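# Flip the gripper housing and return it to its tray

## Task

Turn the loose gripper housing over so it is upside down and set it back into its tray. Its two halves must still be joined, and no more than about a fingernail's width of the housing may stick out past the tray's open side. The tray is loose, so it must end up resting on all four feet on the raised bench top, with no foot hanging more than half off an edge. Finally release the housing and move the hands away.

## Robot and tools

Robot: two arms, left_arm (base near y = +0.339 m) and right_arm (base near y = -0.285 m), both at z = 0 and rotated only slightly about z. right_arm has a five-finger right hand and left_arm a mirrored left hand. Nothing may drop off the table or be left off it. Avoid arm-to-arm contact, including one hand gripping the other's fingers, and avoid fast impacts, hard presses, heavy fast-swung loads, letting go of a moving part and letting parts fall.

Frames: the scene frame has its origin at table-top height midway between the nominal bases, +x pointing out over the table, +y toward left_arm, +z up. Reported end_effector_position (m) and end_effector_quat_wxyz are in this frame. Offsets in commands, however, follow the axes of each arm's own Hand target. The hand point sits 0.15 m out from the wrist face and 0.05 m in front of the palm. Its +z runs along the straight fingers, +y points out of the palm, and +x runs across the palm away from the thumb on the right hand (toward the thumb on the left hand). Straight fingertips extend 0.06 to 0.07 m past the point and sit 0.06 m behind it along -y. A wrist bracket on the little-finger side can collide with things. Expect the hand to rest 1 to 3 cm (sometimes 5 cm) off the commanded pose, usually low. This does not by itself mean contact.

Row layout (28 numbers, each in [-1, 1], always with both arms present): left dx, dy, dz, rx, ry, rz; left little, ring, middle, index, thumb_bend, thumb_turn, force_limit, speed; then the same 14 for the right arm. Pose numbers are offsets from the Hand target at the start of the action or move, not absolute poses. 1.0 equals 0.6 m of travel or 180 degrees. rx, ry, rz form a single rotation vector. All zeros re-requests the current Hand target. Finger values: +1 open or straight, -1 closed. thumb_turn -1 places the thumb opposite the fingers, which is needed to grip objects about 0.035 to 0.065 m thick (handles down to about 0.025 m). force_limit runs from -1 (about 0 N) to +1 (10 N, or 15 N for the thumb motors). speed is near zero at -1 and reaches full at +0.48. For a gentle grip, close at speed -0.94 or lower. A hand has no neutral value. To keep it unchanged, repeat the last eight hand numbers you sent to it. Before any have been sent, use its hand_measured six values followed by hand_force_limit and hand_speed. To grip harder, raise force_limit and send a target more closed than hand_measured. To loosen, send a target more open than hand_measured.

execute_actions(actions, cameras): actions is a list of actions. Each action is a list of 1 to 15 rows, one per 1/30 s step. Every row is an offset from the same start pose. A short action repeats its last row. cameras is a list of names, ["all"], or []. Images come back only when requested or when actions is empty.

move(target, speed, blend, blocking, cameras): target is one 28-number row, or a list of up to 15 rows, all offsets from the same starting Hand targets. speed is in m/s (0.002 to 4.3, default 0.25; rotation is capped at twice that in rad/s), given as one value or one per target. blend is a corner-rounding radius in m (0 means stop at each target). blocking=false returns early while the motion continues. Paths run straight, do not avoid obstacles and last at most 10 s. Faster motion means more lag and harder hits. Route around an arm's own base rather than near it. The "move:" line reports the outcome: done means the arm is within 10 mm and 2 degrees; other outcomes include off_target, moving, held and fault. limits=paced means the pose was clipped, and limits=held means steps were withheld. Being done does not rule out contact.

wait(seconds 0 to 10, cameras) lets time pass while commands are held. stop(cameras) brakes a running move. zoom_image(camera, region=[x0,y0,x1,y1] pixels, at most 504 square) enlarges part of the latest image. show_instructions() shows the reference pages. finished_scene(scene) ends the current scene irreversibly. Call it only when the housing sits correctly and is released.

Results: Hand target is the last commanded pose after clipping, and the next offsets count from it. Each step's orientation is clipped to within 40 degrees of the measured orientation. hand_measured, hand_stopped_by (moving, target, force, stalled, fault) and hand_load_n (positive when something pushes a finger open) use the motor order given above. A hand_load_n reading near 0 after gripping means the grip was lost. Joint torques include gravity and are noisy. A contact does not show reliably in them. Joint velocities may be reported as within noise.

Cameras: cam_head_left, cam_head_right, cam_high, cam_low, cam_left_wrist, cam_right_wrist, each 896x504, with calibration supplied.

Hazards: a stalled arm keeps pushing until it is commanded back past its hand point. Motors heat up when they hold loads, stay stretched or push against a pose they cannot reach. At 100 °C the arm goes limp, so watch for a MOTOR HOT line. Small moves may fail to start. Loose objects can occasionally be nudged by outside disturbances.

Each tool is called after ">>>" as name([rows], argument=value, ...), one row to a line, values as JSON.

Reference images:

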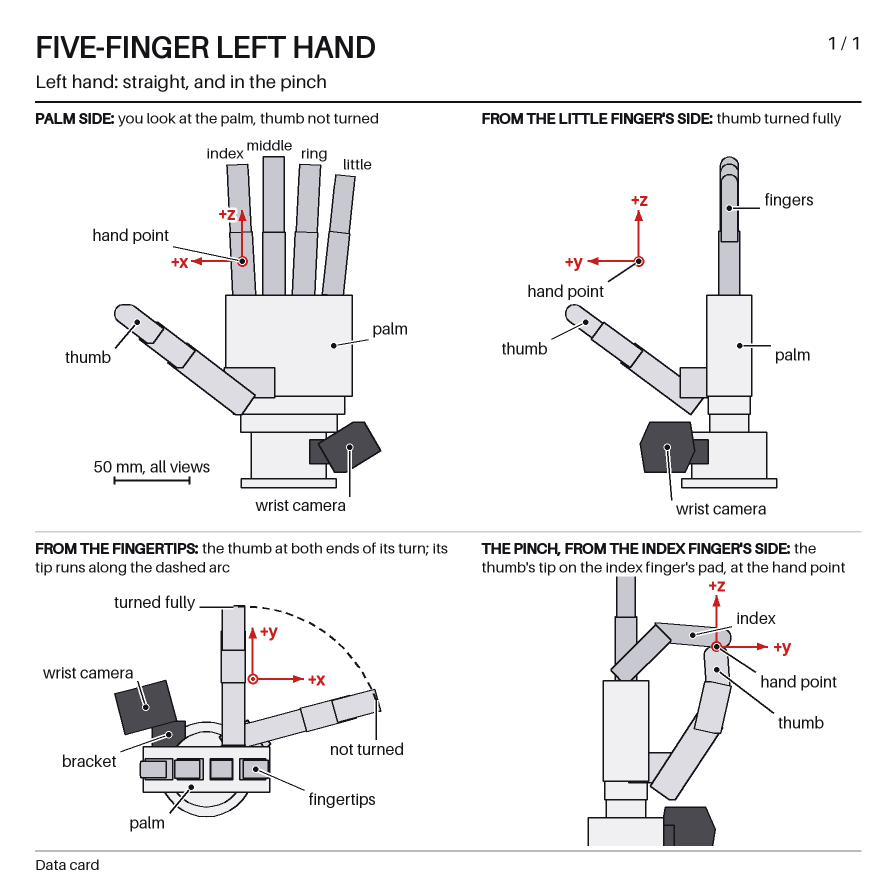

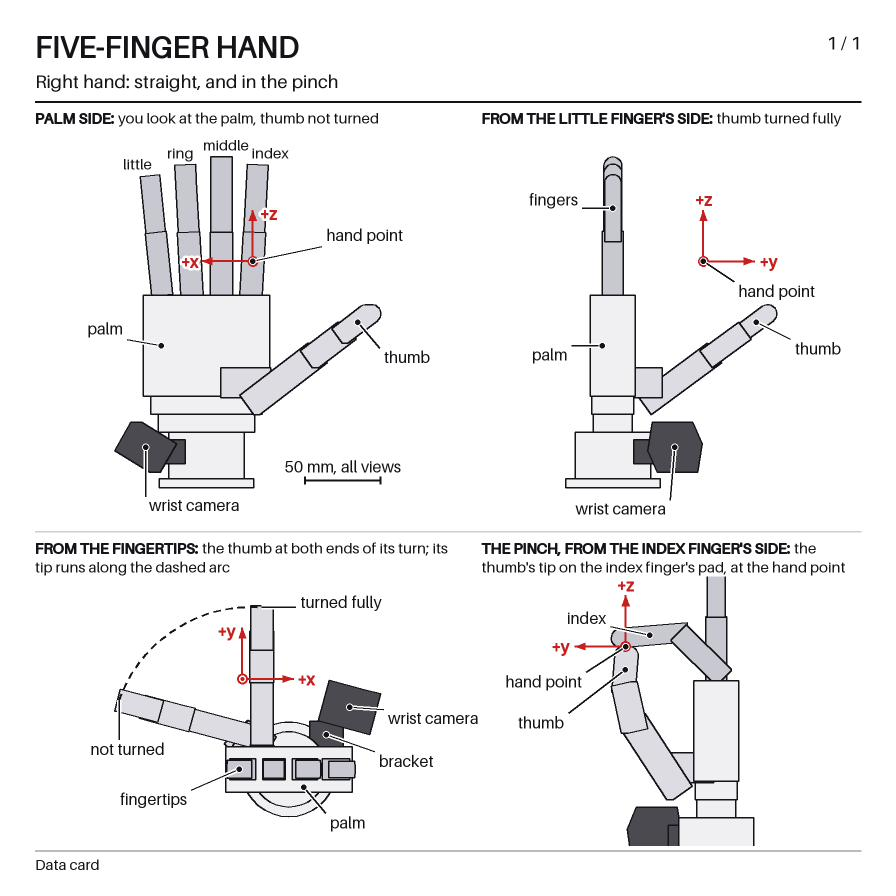

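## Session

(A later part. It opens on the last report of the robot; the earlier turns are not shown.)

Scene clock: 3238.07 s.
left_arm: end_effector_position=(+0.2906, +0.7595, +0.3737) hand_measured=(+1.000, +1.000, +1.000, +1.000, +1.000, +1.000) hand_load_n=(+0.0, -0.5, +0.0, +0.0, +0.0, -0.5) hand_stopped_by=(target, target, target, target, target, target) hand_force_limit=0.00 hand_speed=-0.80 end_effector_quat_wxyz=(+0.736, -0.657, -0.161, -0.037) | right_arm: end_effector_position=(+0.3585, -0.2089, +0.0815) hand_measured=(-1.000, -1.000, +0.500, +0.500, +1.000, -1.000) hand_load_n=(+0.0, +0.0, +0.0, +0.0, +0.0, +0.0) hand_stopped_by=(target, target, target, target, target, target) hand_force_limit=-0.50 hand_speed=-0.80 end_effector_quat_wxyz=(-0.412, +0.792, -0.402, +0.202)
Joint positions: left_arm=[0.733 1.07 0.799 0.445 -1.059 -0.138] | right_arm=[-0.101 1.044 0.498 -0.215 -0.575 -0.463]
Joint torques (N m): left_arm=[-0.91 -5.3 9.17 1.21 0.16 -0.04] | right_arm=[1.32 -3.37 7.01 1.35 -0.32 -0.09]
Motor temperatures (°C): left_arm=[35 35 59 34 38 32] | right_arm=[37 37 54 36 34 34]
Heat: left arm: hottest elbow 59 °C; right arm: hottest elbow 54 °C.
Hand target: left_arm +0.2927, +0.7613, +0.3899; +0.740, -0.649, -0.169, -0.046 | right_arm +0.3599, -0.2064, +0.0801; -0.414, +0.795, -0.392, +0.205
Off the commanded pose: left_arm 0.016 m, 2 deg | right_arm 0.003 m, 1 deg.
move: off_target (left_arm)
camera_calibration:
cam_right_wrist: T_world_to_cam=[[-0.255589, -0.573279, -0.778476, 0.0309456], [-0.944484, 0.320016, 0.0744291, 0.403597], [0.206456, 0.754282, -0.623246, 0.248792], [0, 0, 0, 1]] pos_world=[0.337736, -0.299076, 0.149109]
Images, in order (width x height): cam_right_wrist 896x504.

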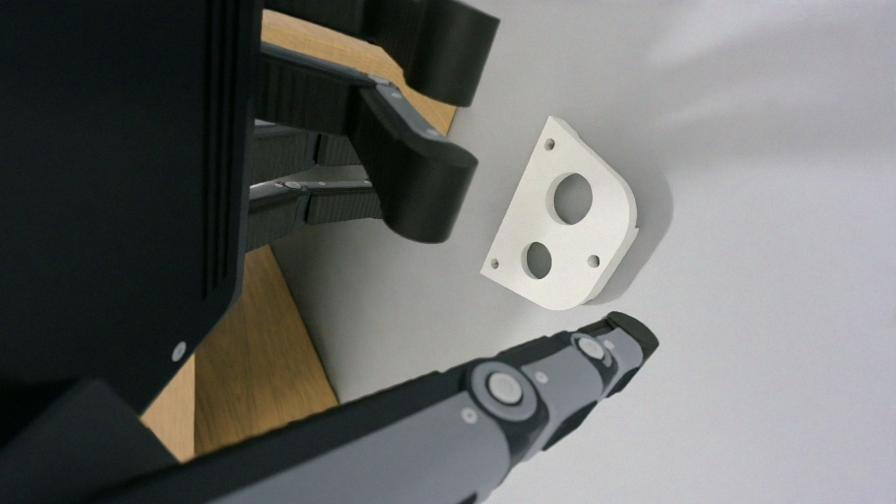

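>>> move([
  [0,0,0,0,0,0,1,1,1,1,1,1,0,-0.8,-0.006,0.0408,0.0288,0,0,0,-1,-1,0.5,0.5,1,-1,-0.5,-0.8],
  [0,0,0,0,0,0,1,1,1,1,1,1,0,-0.8,-0.0062,0.0662,0.0467,0,0,0,-1,-1,0.5,0.5,1,-1,-0.5,-0.8],
], speed=0.04, blend=[0.01, 0], cameras=["cam_right_wrist"])

>>> zoom_image(camera="cam_right_wrist", region=[380, 0, 680, 360])

Scene clock: 3266.00 s.
left_arm: end_effector_position=(+0.2906, +0.7595, +0.3737) hand_measured=(+1.000, +1.000, +1.000, +1.000, +1.000, +1.000) hand_load_n=(+0.0, +0.0, +0.0, +0.0, +0.0, +0.0) hand_stopped_by=(target, target, target, target, target, target) hand_force_limit=0.00 hand_speed=-0.80 end_effector_quat_wxyz=(+0.736, -0.657, -0.161, -0.037) | right_arm: end_effector_position=(+0.3574, -0.2059, +0.0338) hand_measured=(-1.000, -1.000, +0.500, +0.500, +1.000, -1.000) hand_load_n=(+0.0, +0.0, +0.0, +0.0, +0.0, +0.0) hand_stopped_by=(target, target, target, target, target, target) hand_force_limit=-0.50 hand_speed=-0.80 end_effector_quat_wxyz=(-0.413, +0.794, -0.397, +0.204)
Joint positions: left_arm=[0.733 1.07 0.799 0.445 -1.059 -0.138] | right_arm=[-0.09 1.164 0.416 -0.005 -0.571 -0.464]
Joint torques (N m): left_arm=[-0.73 -5.36 9.17 1.18 0.16 -0.04] | right_arm=[1.32 -3.66 6.11 1.29 -0.17 -0.06]
Motor temperatures (°C): left_arm=[35 35 59 34 38 32] | right_arm=[37 37 52 36 34 34]
Heat: left arm: hottest elbow 59 °C; right arm: hottest elbow 52 °C.
Hand target: left_arm +0.2927, +0.7613, +0.3899; +0.740, -0.649, -0.169, -0.046 | right_arm +0.3580, -0.2035, +0.0315; -0.414, +0.795, -0.392, +0.206
Off the commanded pose: left_arm 0.016 m, 2 deg | right_arm 0.003 m, 1 deg.
move: off_target (left_arm); blend cut to 0.0093 m at target 1
camera_calibration:
cam_right_wrist: T_world_to_cam=[[-0.245187, -0.577907, -0.7784, -0.00948905], [-0.94749, 0.312864, 0.0661684, 0.405059], [0.205294, 0.75375, -0.624271, 0.217385], [0, 0, 0, 1]] pos_world=[0.336835, -0.296066, 0.101519]
Images, in order (width x height): cam_right_wrist 896x504.

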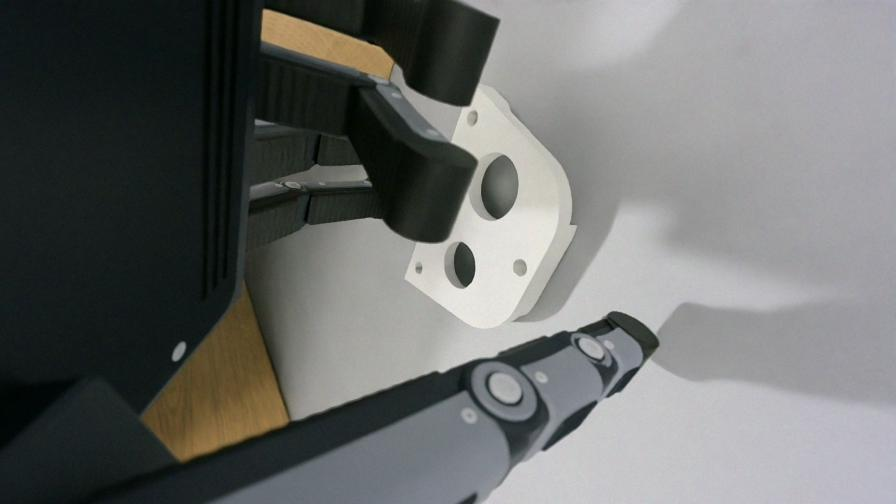

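Scaled by 1.400 from the camera's 896x504 image, which has a finer 1280x720 frame.

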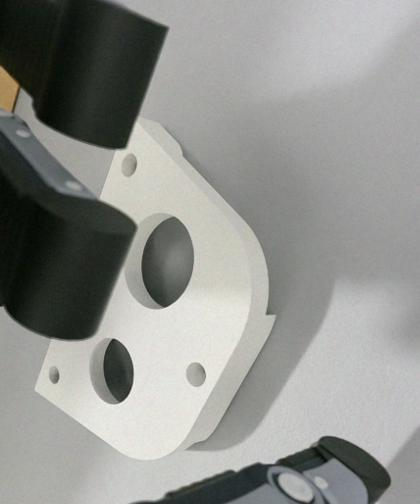

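>>> move([
  [0,0,0,0,0,0,1,1,1,1,1,1,0,-0.8,0,0.007,-0.0013,0,0,0,-1,-1,0.5,0.5,1,-1,-0.5,-0.8],
  [0,0,0,0,0,0,1,1,1,1,1,1,0,-0.8,0,0.007,-0.0013,0,0,0,-1,-1,0.27,0.27,1,-1,-0.4,-0.9],
], speed=0.02, cameras=["cam_right_wrist"])

>>> zoom_image(camera="cam_right_wrist", region=[380, 0, 680, 360])

Scene clock: 3293.47 s.
left_arm: end_effector_position=(+0.2906, +0.7595, +0.3737) hand_measured=(+1.000, +1.000, +1.000, +1.000, +1.000, +1.000) hand_load_n=(-0.5, +0.0, +0.0, -0.5, +0.0, +0.0) hand_stopped_by=(target, target, target, target, target, target) hand_force_limit=0.00 hand_speed=-0.80 end_effector_quat_wxyz=(+0.736, -0.657, -0.161, -0.037) | right_arm: end_effector_position=(+0.3550, -0.2055, +0.0314) hand_measured=(-1.000, -1.000, +0.270, +0.270, +1.000, -1.000) hand_load_n=(+0.0, +0.0, +0.0, +0.0, +0.0, +0.0) hand_stopped_by=(target, target, target, target, target, target) hand_force_limit=-0.40 hand_speed=-0.90 end_effector_quat_wxyz=(-0.414, +0.794, -0.397, +0.203)
Joint positions: left_arm=[0.733 1.07 0.799 0.445 -1.059 -0.138] | right_arm=[-0.09 1.164 0.407 0.003 -0.573 -0.464]
Joint torques (N m): left_arm=[-0.79 -5.36 9.18 1.2 0.16 -0.04] | right_arm=[0.67 -3.49 6.02 1.31 -0.32 -0.13]
Motor temperatures (°C): left_arm=[35 35 59 34 38 32] | right_arm=[37 37 52 36 34 34]
Heat: left arm: hottest elbow 59 °C; right arm: hottest elbow 52 °C.
Hand target: left_arm +0.2927, +0.7613, +0.3899; +0.740, -0.649, -0.169, -0.046 | right_arm +0.3555, -0.2053, +0.0284; -0.414, +0.795, -0.392, +0.205
Off the commanded pose: left_arm 0.016 m, 2 deg | right_arm 0.003 m, 1 deg.
move: off_target (left_arm)
camera_calibration:
cam_right_wrist: T_world_to_cam=[[-0.245154, -0.577283, -0.778874, -0.0115273], [-0.947757, 0.311837, 0.0671843, 0.402629], [0.204097, 0.754654, -0.623572, 0.21673], [0, 0, 0, 1]] pos_world=[0.334535, -0.295765, 0.0991178]
Images, in order (width x height): cam_right_wrist 896x504.

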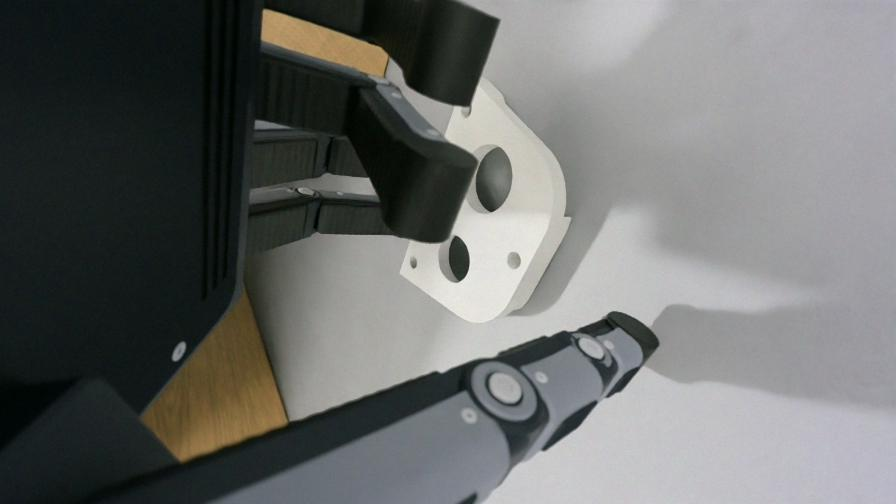

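Scaled by 1.400 from the camera's 896x504 image, which has a finer 1280x720 frame.

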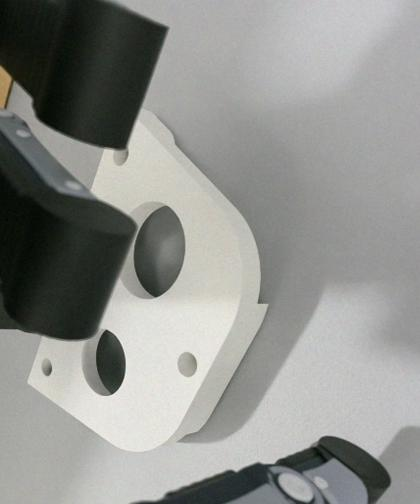

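>>> move(target=[0,0,0,0,0,0,1,1,1,1,1,1,0,-0.8,0,0,0,0,0,0,-1,-1,0.27,0.27,0.45,-1,-0.5,-0.92], speed=0.02, cameras=["cam_right_wrist"])

>>> zoom_image(camera="cam_right_wrist", region=[380, 0, 680, 360])

Scene clock: 3307.60 s.
left_arm: end_effector_position=(+0.2906, +0.7595, +0.3737) hand_measured=(+1.000, +1.000, +1.000, +1.000, +1.000, +1.000) hand_load_n=(+0.0, +0.0, +0.0, +0.0, +0.0, +0.0) hand_stopped_by=(target, target, target, target, target, target) hand_force_limit=0.00 hand_speed=-0.80 end_effector_quat_wxyz=(+0.736, -0.657, -0.161, -0.037) | right_arm: end_effector_position=(+0.3550, -0.2055, +0.0314) hand_measured=(-1.000, -1.000, +0.270, +0.270, +0.450, -1.000) hand_load_n=(+0.0, +0.0, +0.0, +0.0, +0.0, +0.0) hand_stopped_by=(target, target, target, target, target, target) hand_force_limit=-0.50 hand_speed=-0.92 end_effector_quat_wxyz=(-0.414, +0.794, -0.397, +0.203)
Joint positions: left_arm=[0.733 1.07 0.799 0.445 -1.059 -0.138] | right_arm=[-0.09 1.164 0.407 0.003 -0.573 -0.464]
Joint torques (N m): left_arm=[-0.97 -5.48 9.18 1.17 0.16 -0.04] | right_arm=[0.67 -3.49 6.01 1.32 -0.32 -0.13]
Motor temperatures (°C): left_arm=[35 35 59 34 38 32] | right_arm=[37 37 51 36 34 34]
Heat: left arm: hottest elbow 59 °C; right arm: hottest elbow 51 °C.
Hand target: left_arm +0.2927, +0.7613, +0.3899; +0.740, -0.649, -0.169, -0.046 | right_arm +0.3555, -0.2053, +0.0284; -0.414, +0.795, -0.392, +0.205
Off the commanded pose: left_arm 0.016 m, 2 deg | right_arm 0.003 m, 1 deg.
move: off_target (left_arm)
camera_calibration:
cam_right_wrist: T_world_to_cam=[[-0.245154, -0.577283, -0.778874, -0.0115273], [-0.947757, 0.311837, 0.0671843, 0.402629], [0.204097, 0.754654, -0.623572, 0.21673], [0, 0, 0, 1]] pos_world=[0.334535, -0.295765, 0.0991178]
Images, in order (width x height): cam_right_wrist 896x504.

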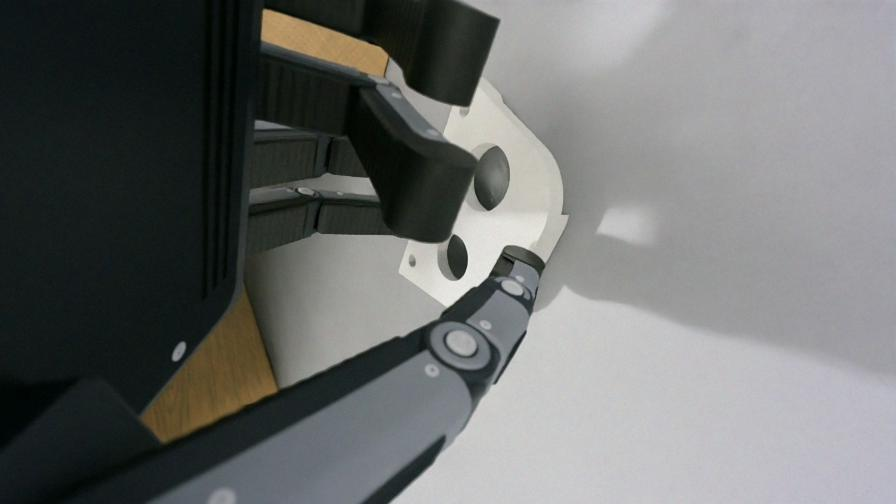

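Scaled by 1.400 from the camera's 896x504 image, which has a finer 1280x720 frame.

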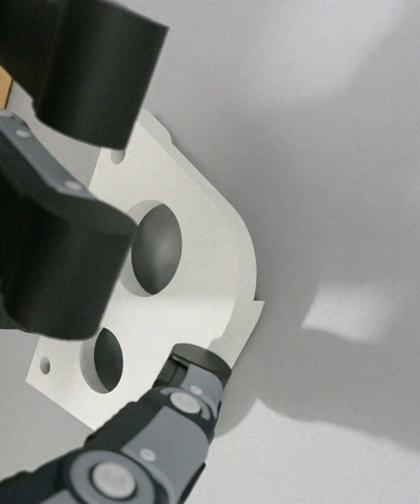

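>>> execute_actions(actions=[], cameras=["cam_head_left", "cam_head_right", "cam_high", "cam_low", "cam_right_wrist"])

>>> zoom_image(camera="cam_head_left", region=[500, 230, 580, 300])

>>> zoom_image(camera="cam_high", region=[350, 190, 430, 260])

>>> zoom_image(camera="cam_right_wrist", region=[440, 80, 620, 320])

Scene clock: 3374.13 s.
left_arm: end_effector_position=(+0.2906, +0.7595, +0.3737) hand_measured=(+1.000, +1.000, +1.000, +1.000, +1.000, +1.000) hand_load_n=(+0.0, +0.0, +0.0, +0.0, +0.0, -0.5) hand_stopped_by=(target, target, target, target, target, target) hand_force_limit=0.00 hand_speed=-0.80 end_effector_quat_wxyz=(+0.736, -0.657, -0.161, -0.037) | right_arm: end_effector_position=(+0.3550, -0.2055, +0.0314) hand_measured=(-1.000, -1.000, +0.270, +0.270, +0.450, -1.000) hand_load_n=(+0.0, +0.0, +0.0, +0.0, +0.0, +0.0) hand_stopped_by=(target, target, target, target, target, target) hand_force_limit=-0.50 hand_speed=-0.92 end_effector_quat_wxyz=(-0.414, +0.794, -0.397, +0.203)
Joint positions: left_arm=[0.733 1.07 0.799 0.445 -1.059 -0.138] | right_arm=[-0.09 1.164 0.407 0.003 -0.573 -0.464]
Joint velocities: within noise
Joint torques (N m): left_arm=[-0.91 -5.3 9.18 1.2 0.17 -0.04] | right_arm=[0.67 -3.49 6.01 1.31 -0.32 -0.13]
Motor temperatures (°C): left_arm=[35 35 59 34 38 32] | right_arm=[37 37 49 36 34 34]
Heat: left arm: hottest elbow 59 °C; right arm: hottest elbow 49 °C.
Hand target: left_arm +0.2927, +0.7613, +0.3899; +0.740, -0.649, -0.169, -0.046 | right_arm +0.3555, -0.2053, +0.0284; -0.414, +0.795, -0.392, +0.205
Off the commanded pose: left_arm 0.016 m, 2 deg | right_arm 0.003 m, 1 deg.
camera_calibration:
cam_right_wrist: T_world_to_cam=[[-0.245154, -0.577283, -0.778874, -0.0115273], [-0.947757, 0.311837, 0.0671843, 0.402629], [0.204097, 0.754654, -0.623572, 0.21673], [0, 0, 0, 1]] pos_world=[0.334535, -0.295765, 0.0991178]
Images, in order (width x height): cam_head_left 896x504, cam_head_right 896x504, cam_high 896x504, cam_low 896x504, cam_right_wrist 896x504.

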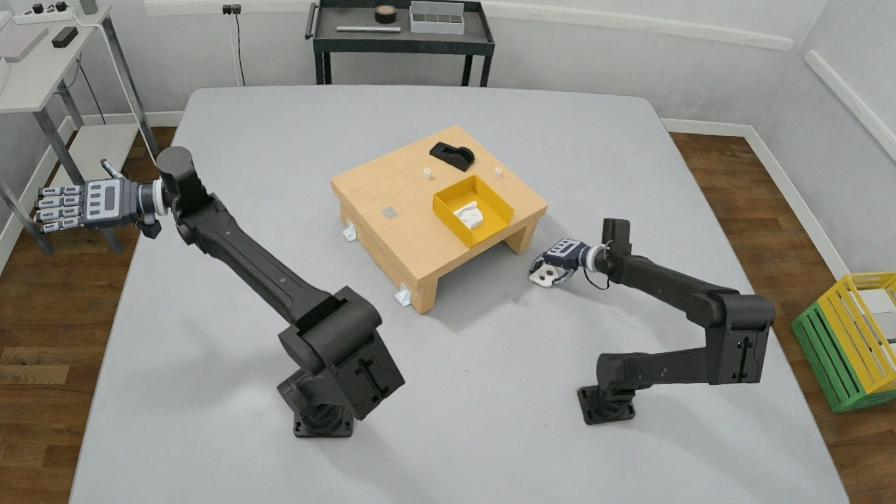

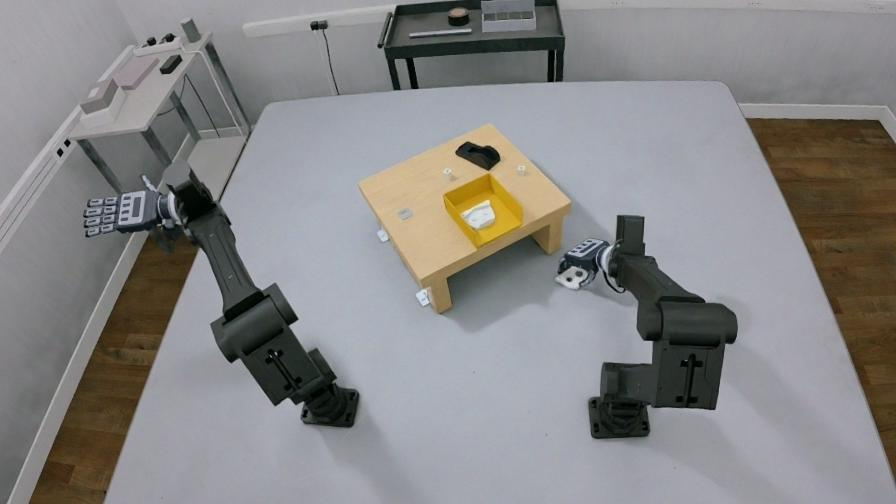

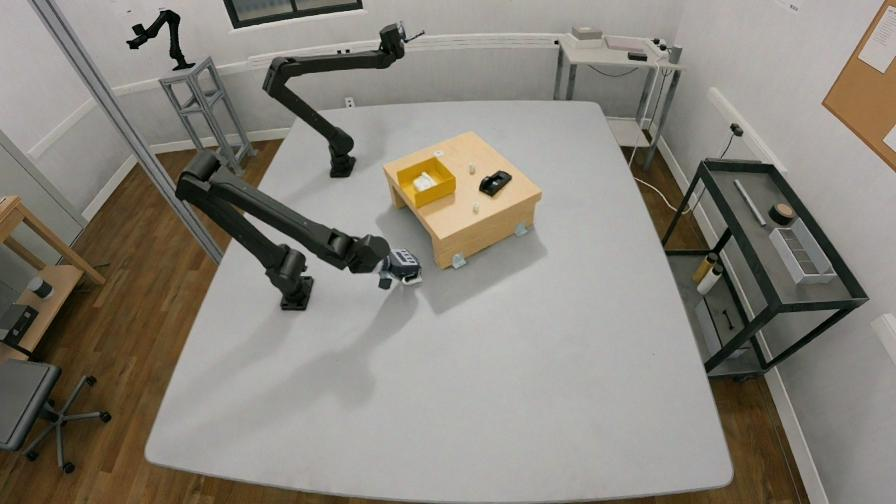

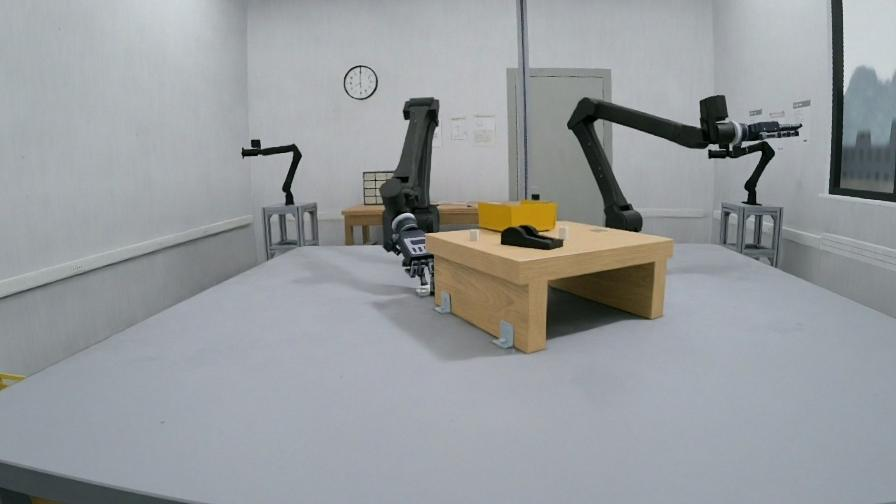

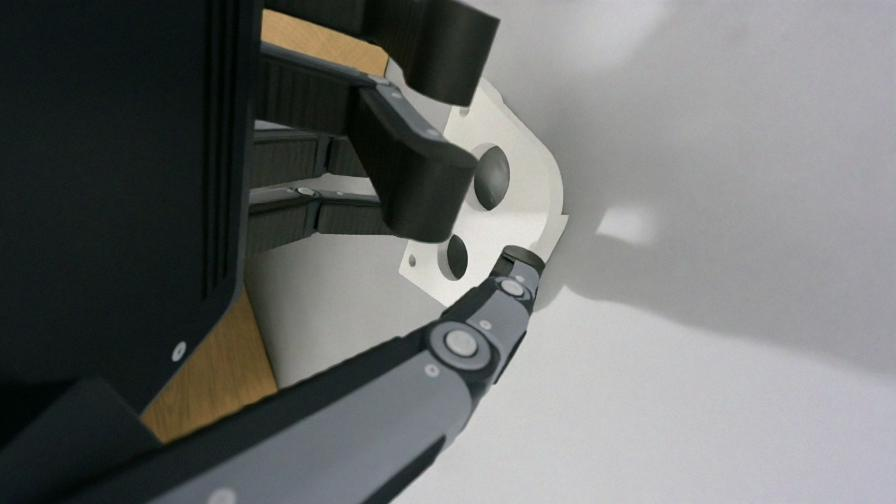

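Scaled by 6.300 from the camera's 896x504 image, which has a finer 1280x720 frame.

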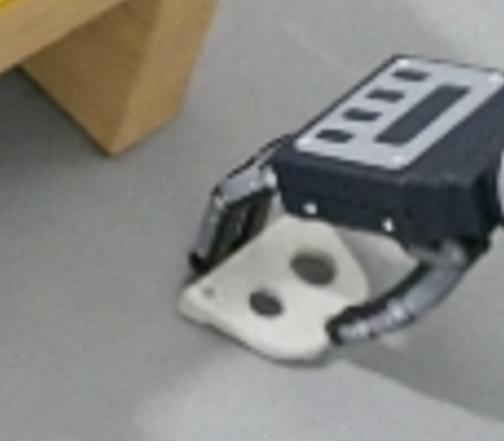

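Scaled by 6.300 from the camera's 896x504 image, which has a finer 1280x720 frame.

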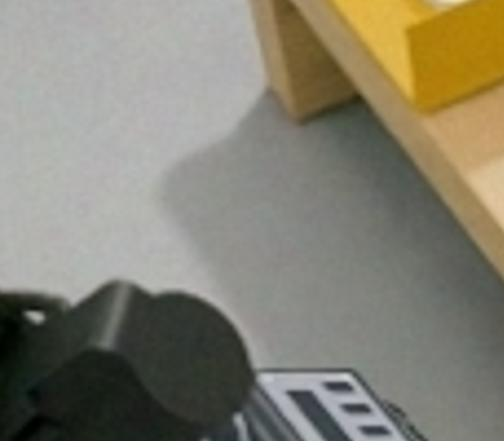

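Scaled by 2.100 from the camera's 896x504 image, which has a finer 1280x720 frame.

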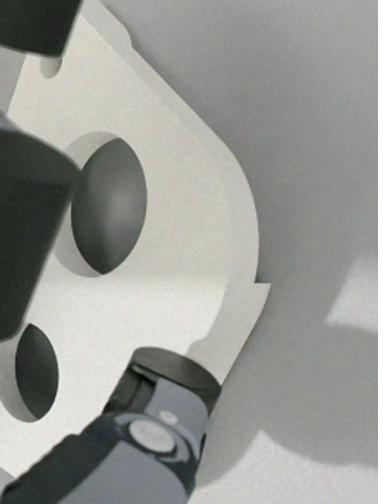

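>>> move(target=[0,0,0,0,0,0,1,1,1,1,1,1,0,-0.8,0,0,0,0,0,0,-1,-1,0.27,0.27,0.38,-1,-0.5,-0.92], speed=0.02, cameras=["cam_right_wrist", "cam_head_left"])

>>> zoom_image(camera="cam_right_wrist", region=[380, 0, 680, 360])

>>> zoom_image(camera="cam_head_left", region=[500, 230, 580, 300])

Scene clock: 3492.73 s.
left_arm: end_effector_position=(+0.2906, +0.7595, +0.3737) hand_measured=(+1.000, +1.000, +1.000, +1.000, +1.000, +1.000) hand_load_n=(+0.0, +0.0, +0.0, +0.0, +0.0, -0.5) hand_stopped_by=(target, target, target, target, target, target) hand_force_limit=0.00 hand_speed=-0.80 end_effector_quat_wxyz=(+0.736, -0.657, -0.161, -0.037) | right_arm: end_effector_position=(+0.3550, -0.2055, +0.0314) hand_measured=(-1.000, -1.000, +0.270, +0.270, +0.380, -1.000) hand_load_n=(+0.0, +0.5, +0.0, +0.0, +0.0, +0.0) hand_stopped_by=(target, target, target, target, target, target) hand_force_limit=-0.50 hand_speed=-0.92 end_effector_quat_wxyz=(-0.414, +0.794, -0.397, +0.203)
Joint positions: left_arm=[0.733 1.07 0.799 0.445 -1.059 -0.138] | right_arm=[-0.09 1.164 0.407 0.003 -0.573 -0.464]
Joint torques (N m): left_arm=[-0.91 -5.36 9.16 1.21 0.16 -0.04] | right_arm=[0.67 -3.49 6.01 1.32 -0.32 -0.13]
Motor temperatures (°C): left_arm=[35 35 59 34 38 32] | right_arm=[37 37 49 36 34 34]
Heat: left arm: hottest elbow 59 °C; right arm: hottest elbow 49 °C.
Hand target: left_arm +0.2927, +0.7613, +0.3899; +0.740, -0.649, -0.169, -0.046 | right_arm +0.3555, -0.2053, +0.0284; -0.414, +0.795, -0.392, +0.205
Off the commanded pose: left_arm 0.016 m, 2 deg | right_arm 0.003 m, 1 deg.
move: off_target (left_arm)
camera_calibration:
cam_right_wrist: T_world_to_cam=[[-0.245154, -0.577283, -0.778874, -0.0115273], [-0.947757, 0.311837, 0.0671843, 0.402629], [0.204097, 0.754654, -0.623572, 0.21673], [0, 0, 0, 1]] pos_world=[0.334535, -0.295765, 0.0991178]
Images, in order (width x height): cam_head_left 896x504, cam_right_wrist 896x504.

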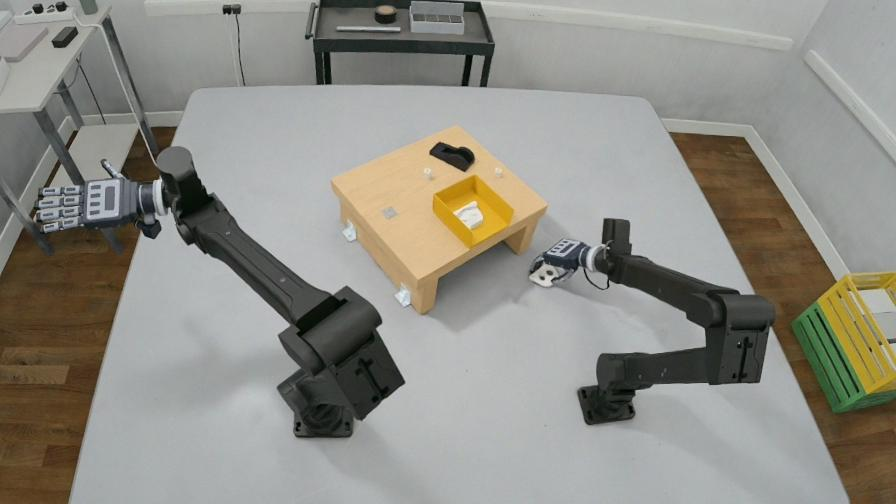

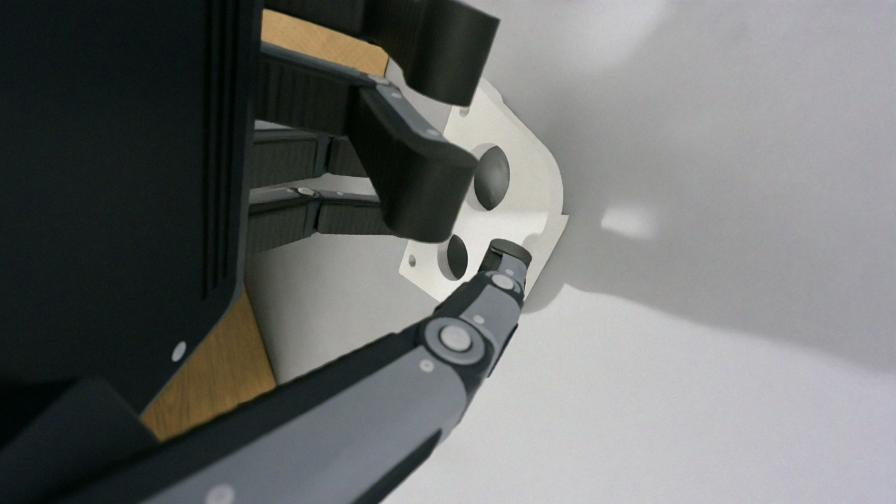

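Scaled by 1.400 from the camera's 896x504 image, which has a finer 1280x720 frame.

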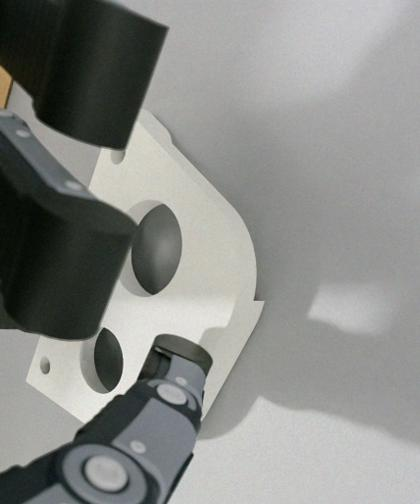

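Scaled by 6.300 from the camera's 896x504 image, which has a finer 1280x720 frame.

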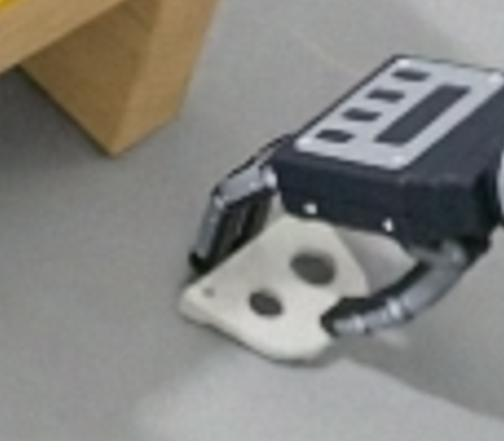

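>>> move([
  [0,0,0,0,0,0,1,1,1,1,1,1,0,-0.8,0,0,0,0,0,0,-1,-1,0.27,0.27,1,-1,-0.5,-0.8],
  [0,0,0,0,0,0,1,1,1,1,1,1,0,-0.8,0,0,0,0,0,0,-1,-1,0.5,0.5,1,-1,-0.5,-0.8],
  [0,0,0,0,0,0,1,1,1,1,1,1,0,-0.8,0,0.0055,0.0038,0,0,0,-1,-1,0.5,0.5,1,-1,-0.5,-0.8],
], speed=0.02)

Scene clock: 3647.13 s.
left_arm: end_effector_position=(+0.2906, +0.7595, +0.3737) hand_measured=(+1.000, +1.000, +1.000, +1.000, +1.000, +1.000) hand_load_n=(+0.0, +0.0, +0.0, +0.0, +0.0, -0.5) hand_stopped_by=(target, target, target, target, target, target) hand_force_limit=0.00 hand_speed=-0.80 end_effector_quat_wxyz=(+0.736, -0.657, -0.161, -0.037) | right_arm: end_effector_position=(+0.3550, -0.2055, +0.0274) hand_measured=(-1.000, -1.000, +0.500, +0.500, +1.000, -1.000) hand_load_n=(+0.0, +0.0, +0.0, +0.0, +0.0, +0.0) hand_stopped_by=(target, target, target, target, target, target) hand_force_limit=-0.50 hand_speed=-0.80 end_effector_quat_wxyz=(-0.413, +0.794, -0.397, +0.203)
Joint positions: left_arm=[0.733 1.07 0.799 0.445 -1.059 -0.138] | right_arm=[-0.09 1.177 0.402 0.021 -0.573 -0.464]
Joint torques (N m): left_arm=[-0.85 -5.36 9.18 1.2 0.15 -0.04] | right_arm=[0.67 -3.55 5.93 1.17 -0.31 -0.13]
Motor temperatures (°C): left_arm=[35 35 59 34 38 32] | right_arm=[37 37 48 36 34 34]
Heat: left arm: hottest elbow 59 °C; right arm: hottest elbow 48 °C.
Hand target: left_arm +0.2927, +0.7613, +0.3899; +0.740, -0.649, -0.169, -0.046 | right_arm +0.3555, -0.2053, +0.0244; -0.414, +0.795, -0.392, +0.205
Off the commanded pose: left_arm 0.016 m, 2 deg | right_arm 0.003 m, 1 deg.
move: off_target (left_arm)

>>> move(target=[0,0,0,0,0,0,1,1,1,1,1,1,0,-0.8,0,0.0041,0.0029,0,0,0,-1,-1,0.5,0.5,1,-1,-0.5,-0.8], speed=0.02, cameras=["cam_right_wrist", "cam_head_left"])

>>> zoom_image(camera="cam_right_wrist", region=[380, 0, 680, 360])

>>> zoom_image(camera="cam_head_left", region=[500, 230, 580, 300])

Scene clock: 3658.07 s.
left_arm: end_effector_position=(+0.2906, +0.7595, +0.3737) hand_measured=(+1.000, +1.000, +1.000, +1.000, +1.000, +1.000) hand_load_n=(+0.0, +0.0, +0.0, +0.0, +0.0, -0.5) hand_stopped_by=(target, target, target, target, target, target) hand_force_limit=0.00 hand_speed=-0.80 end_effector_quat_wxyz=(+0.736, -0.657, -0.161, -0.037) | right_arm: end_effector_position=(+0.3569, -0.2056, +0.0261) hand_measured=(-1.000, -1.000, +0.500, +0.500, +1.000, -1.000) hand_load_n=(+0.0, +0.0, +0.0, +0.0, +0.0, +0.0) hand_stopped_by=(target, target, target, target, target, target) hand_force_limit=-0.50 hand_speed=-0.80 end_effector_quat_wxyz=(-0.414, +0.793, -0.396, +0.205)
Joint positions: left_arm=[0.733 1.07 0.799 0.445 -1.059 -0.138] | right_arm=[-0.09 1.187 0.402 0.035 -0.573 -0.464]
Joint torques (N m): left_arm=[-0.85 -5.3 9.16 1.21 0.16 -0.04] | right_arm=[0.67 -3.6 5.59 1.42 -0.31 -0.13]
Motor temperatures (°C): left_arm=[35 35 59 34 38 32] | right_arm=[37 37 48 36 34 34]
Heat: left arm: hottest elbow 59 °C; right arm: hottest elbow 48 °C.
Hand target: left_arm +0.2927, +0.7613, +0.3899; +0.740, -0.649, -0.169, -0.046 | right_arm +0.3556, -0.2054, +0.0214; -0.414, +0.795, -0.392, +0.206
Off the commanded pose: left_arm 0.016 m, 2 deg | right_arm 0.005 m, 1 deg.
move: off_target (left_arm)
camera_calibration:
cam_right_wrist: T_world_to_cam=[[-0.241832, -0.577552, -0.779712, -0.0164885], [-0.948054, 0.311789, 0.0630935, 0.405102], [0.206666, 0.754467, -0.622952, 0.212117], [0, 0, 0, 1]] pos_world=[0.336234, -0.295865, 0.093723]
Images, in order (width x height): cam_head_left 896x504, cam_right_wrist 896x504.

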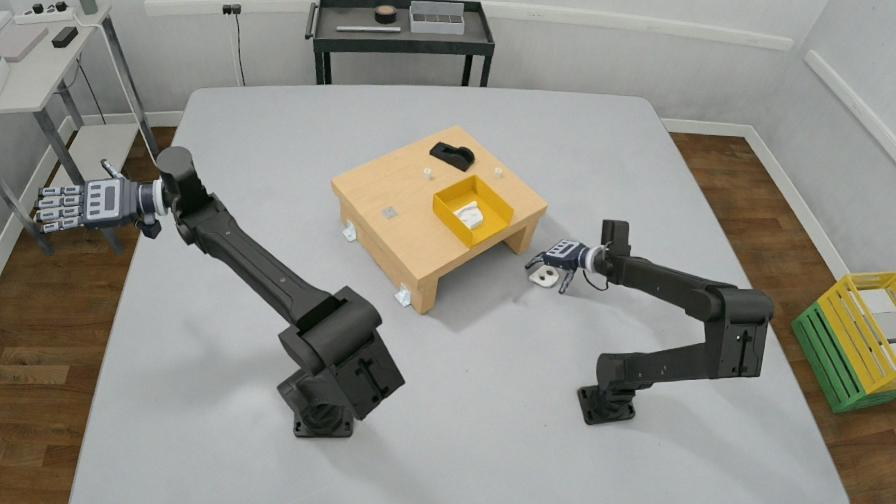

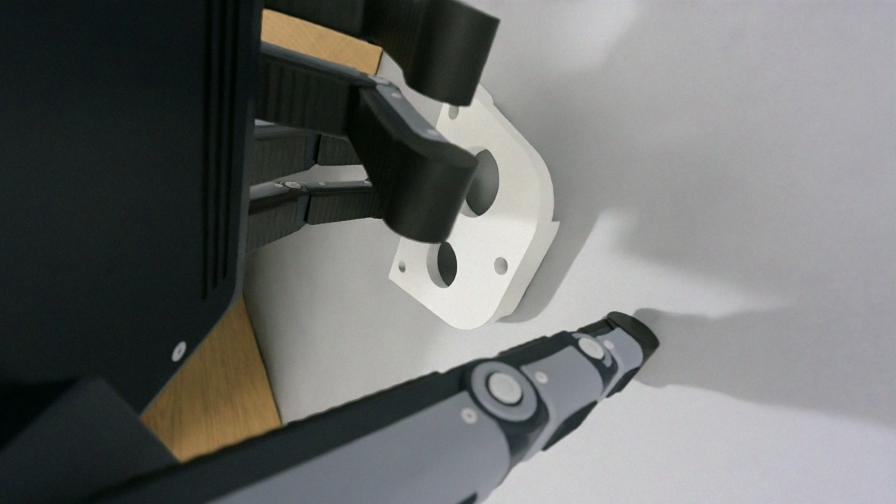

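Scaled by 1.400 from the camera's 896x504 image, which has a finer 1280x720 frame.

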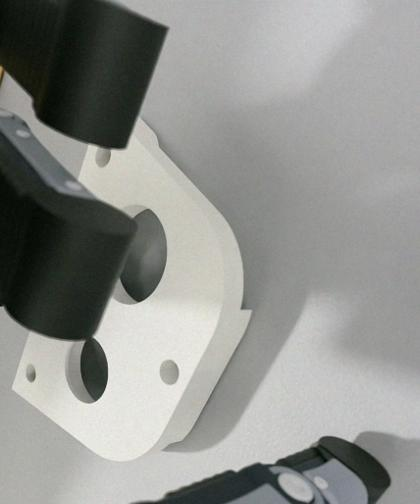

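Scaled by 6.300 from the camera's 896x504 image, which has a finer 1280x720 frame.

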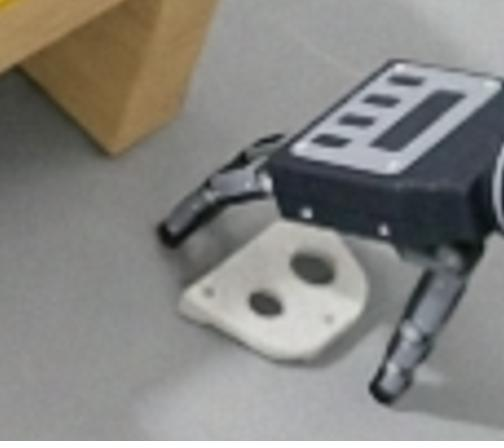

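>>> move([
  [0,0,0,0,0,0,1,1,1,1,1,1,0,-0.8,0,-0.007,0.0013,0,0,0,-1,-1,0.5,0.5,1,-1,-0.5,-0.8],
  [0,0,0,0,0,0,1,1,1,1,1,1,0,-0.8,0,-0.007,0.0013,0,0,0,-1,-1,0.27,0.27,1,-1,-0.4,-0.9],
], speed=0.02, cameras=["cam_right_wrist", "cam_head_left"])

>>> zoom_image(camera="cam_right_wrist", region=[380, 0, 680, 360])

>>> zoom_image(camera="cam_head_left", region=[500, 230, 580, 300])

Scene clock: 3687.83 s.
left_arm: end_effector_position=(+0.2906, +0.7595, +0.3737) hand_measured=(+1.000, +1.000, +1.000, +1.000, +1.000, +1.000) hand_load_n=(+0.0, +0.0, +0.0, +0.0, +0.0, +0.0) hand_stopped_by=(target, target, target, target, target, target) hand_force_limit=0.00 hand_speed=-0.80 end_effector_quat_wxyz=(+0.736, -0.657, -0.161, -0.037) | right_arm: end_effector_position=(+0.3587, -0.2048, +0.0275) hand_measured=(-1.000, -1.000, +0.270, +0.270, +1.000, -1.000) hand_load_n=(+0.0, +0.0, +2.0, +0.0, +0.0, +0.0) hand_stopped_by=(target, target, target, target, target, target) hand_force_limit=-0.40 hand_speed=-0.90 end_effector_quat_wxyz=(-0.417, +0.793, -0.393, +0.208)
Joint positions: left_arm=[0.733 1.07 0.799 0.445 -1.059 -0.138] | right_arm=[-0.089 1.187 0.402 0.045 -0.574 -0.464]
Joint torques (N m): left_arm=[-0.91 -5.42 9.16 1.18 0.17 -0.04] | right_arm=[1.14 -3.72 6.27 0.73 -0.07 -0.06]
Motor temperatures (°C): left_arm=[35 35 59 34 38 32] | right_arm=[37 37 48 36 34 34]
Heat: left arm: hottest elbow 59 °C; right arm: hottest elbow 48 °C.
Hand target: left_arm +0.2927, +0.7613, +0.3899; +0.740, -0.649, -0.169, -0.046 | right_arm +0.3580, -0.2035, +0.0244; -0.414, +0.795, -0.392, +0.206
Off the commanded pose: left_arm 0.016 m, 2 deg | right_arm 0.003 m, 1 deg.
move: off_target (left_arm)
camera_calibration:
cam_right_wrist: T_world_to_cam=[[-0.232599, -0.578, -0.782185, -0.0178915], [-0.949552, 0.308908, 0.0541003, 0.406647], [0.210353, 0.755309, -0.620693, 0.210779], [0, 0, 0, 1]] pos_world=[0.337633, -0.295161, 0.0948349]
Images, in order (width x height): cam_head_left 896x504, cam_right_wrist 896x504.

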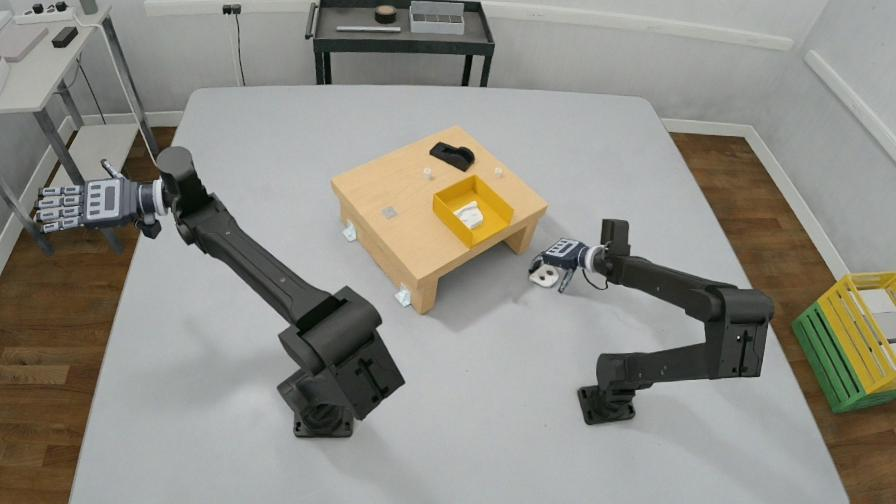

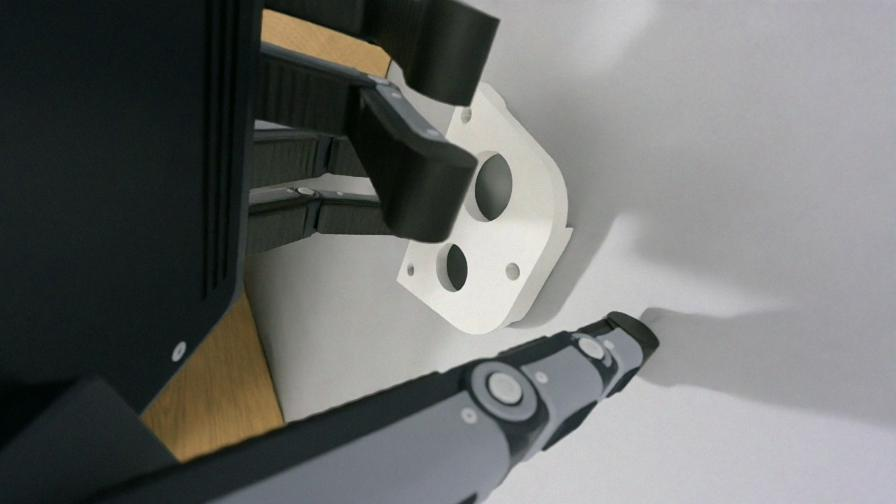

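Scaled by 1.400 from the camera's 896x504 image, which has a finer 1280x720 frame.

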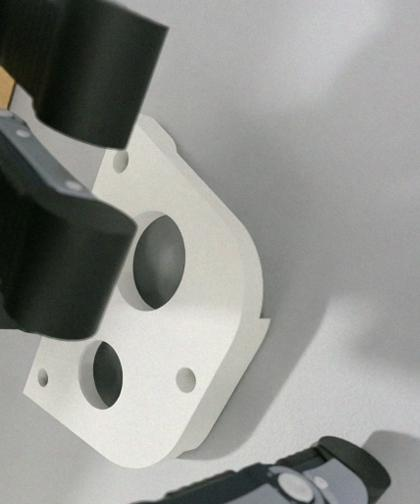

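Scaled by 6.300 from the camera's 896x504 image, which has a finer 1280x720 frame.

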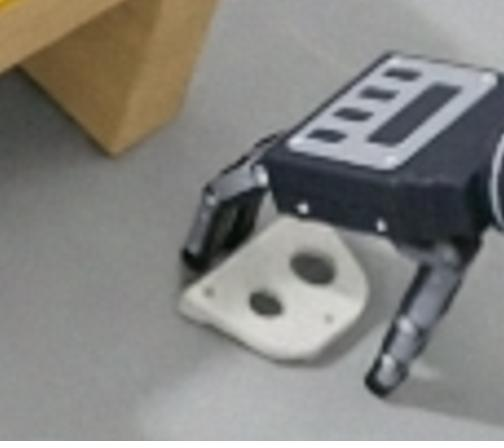

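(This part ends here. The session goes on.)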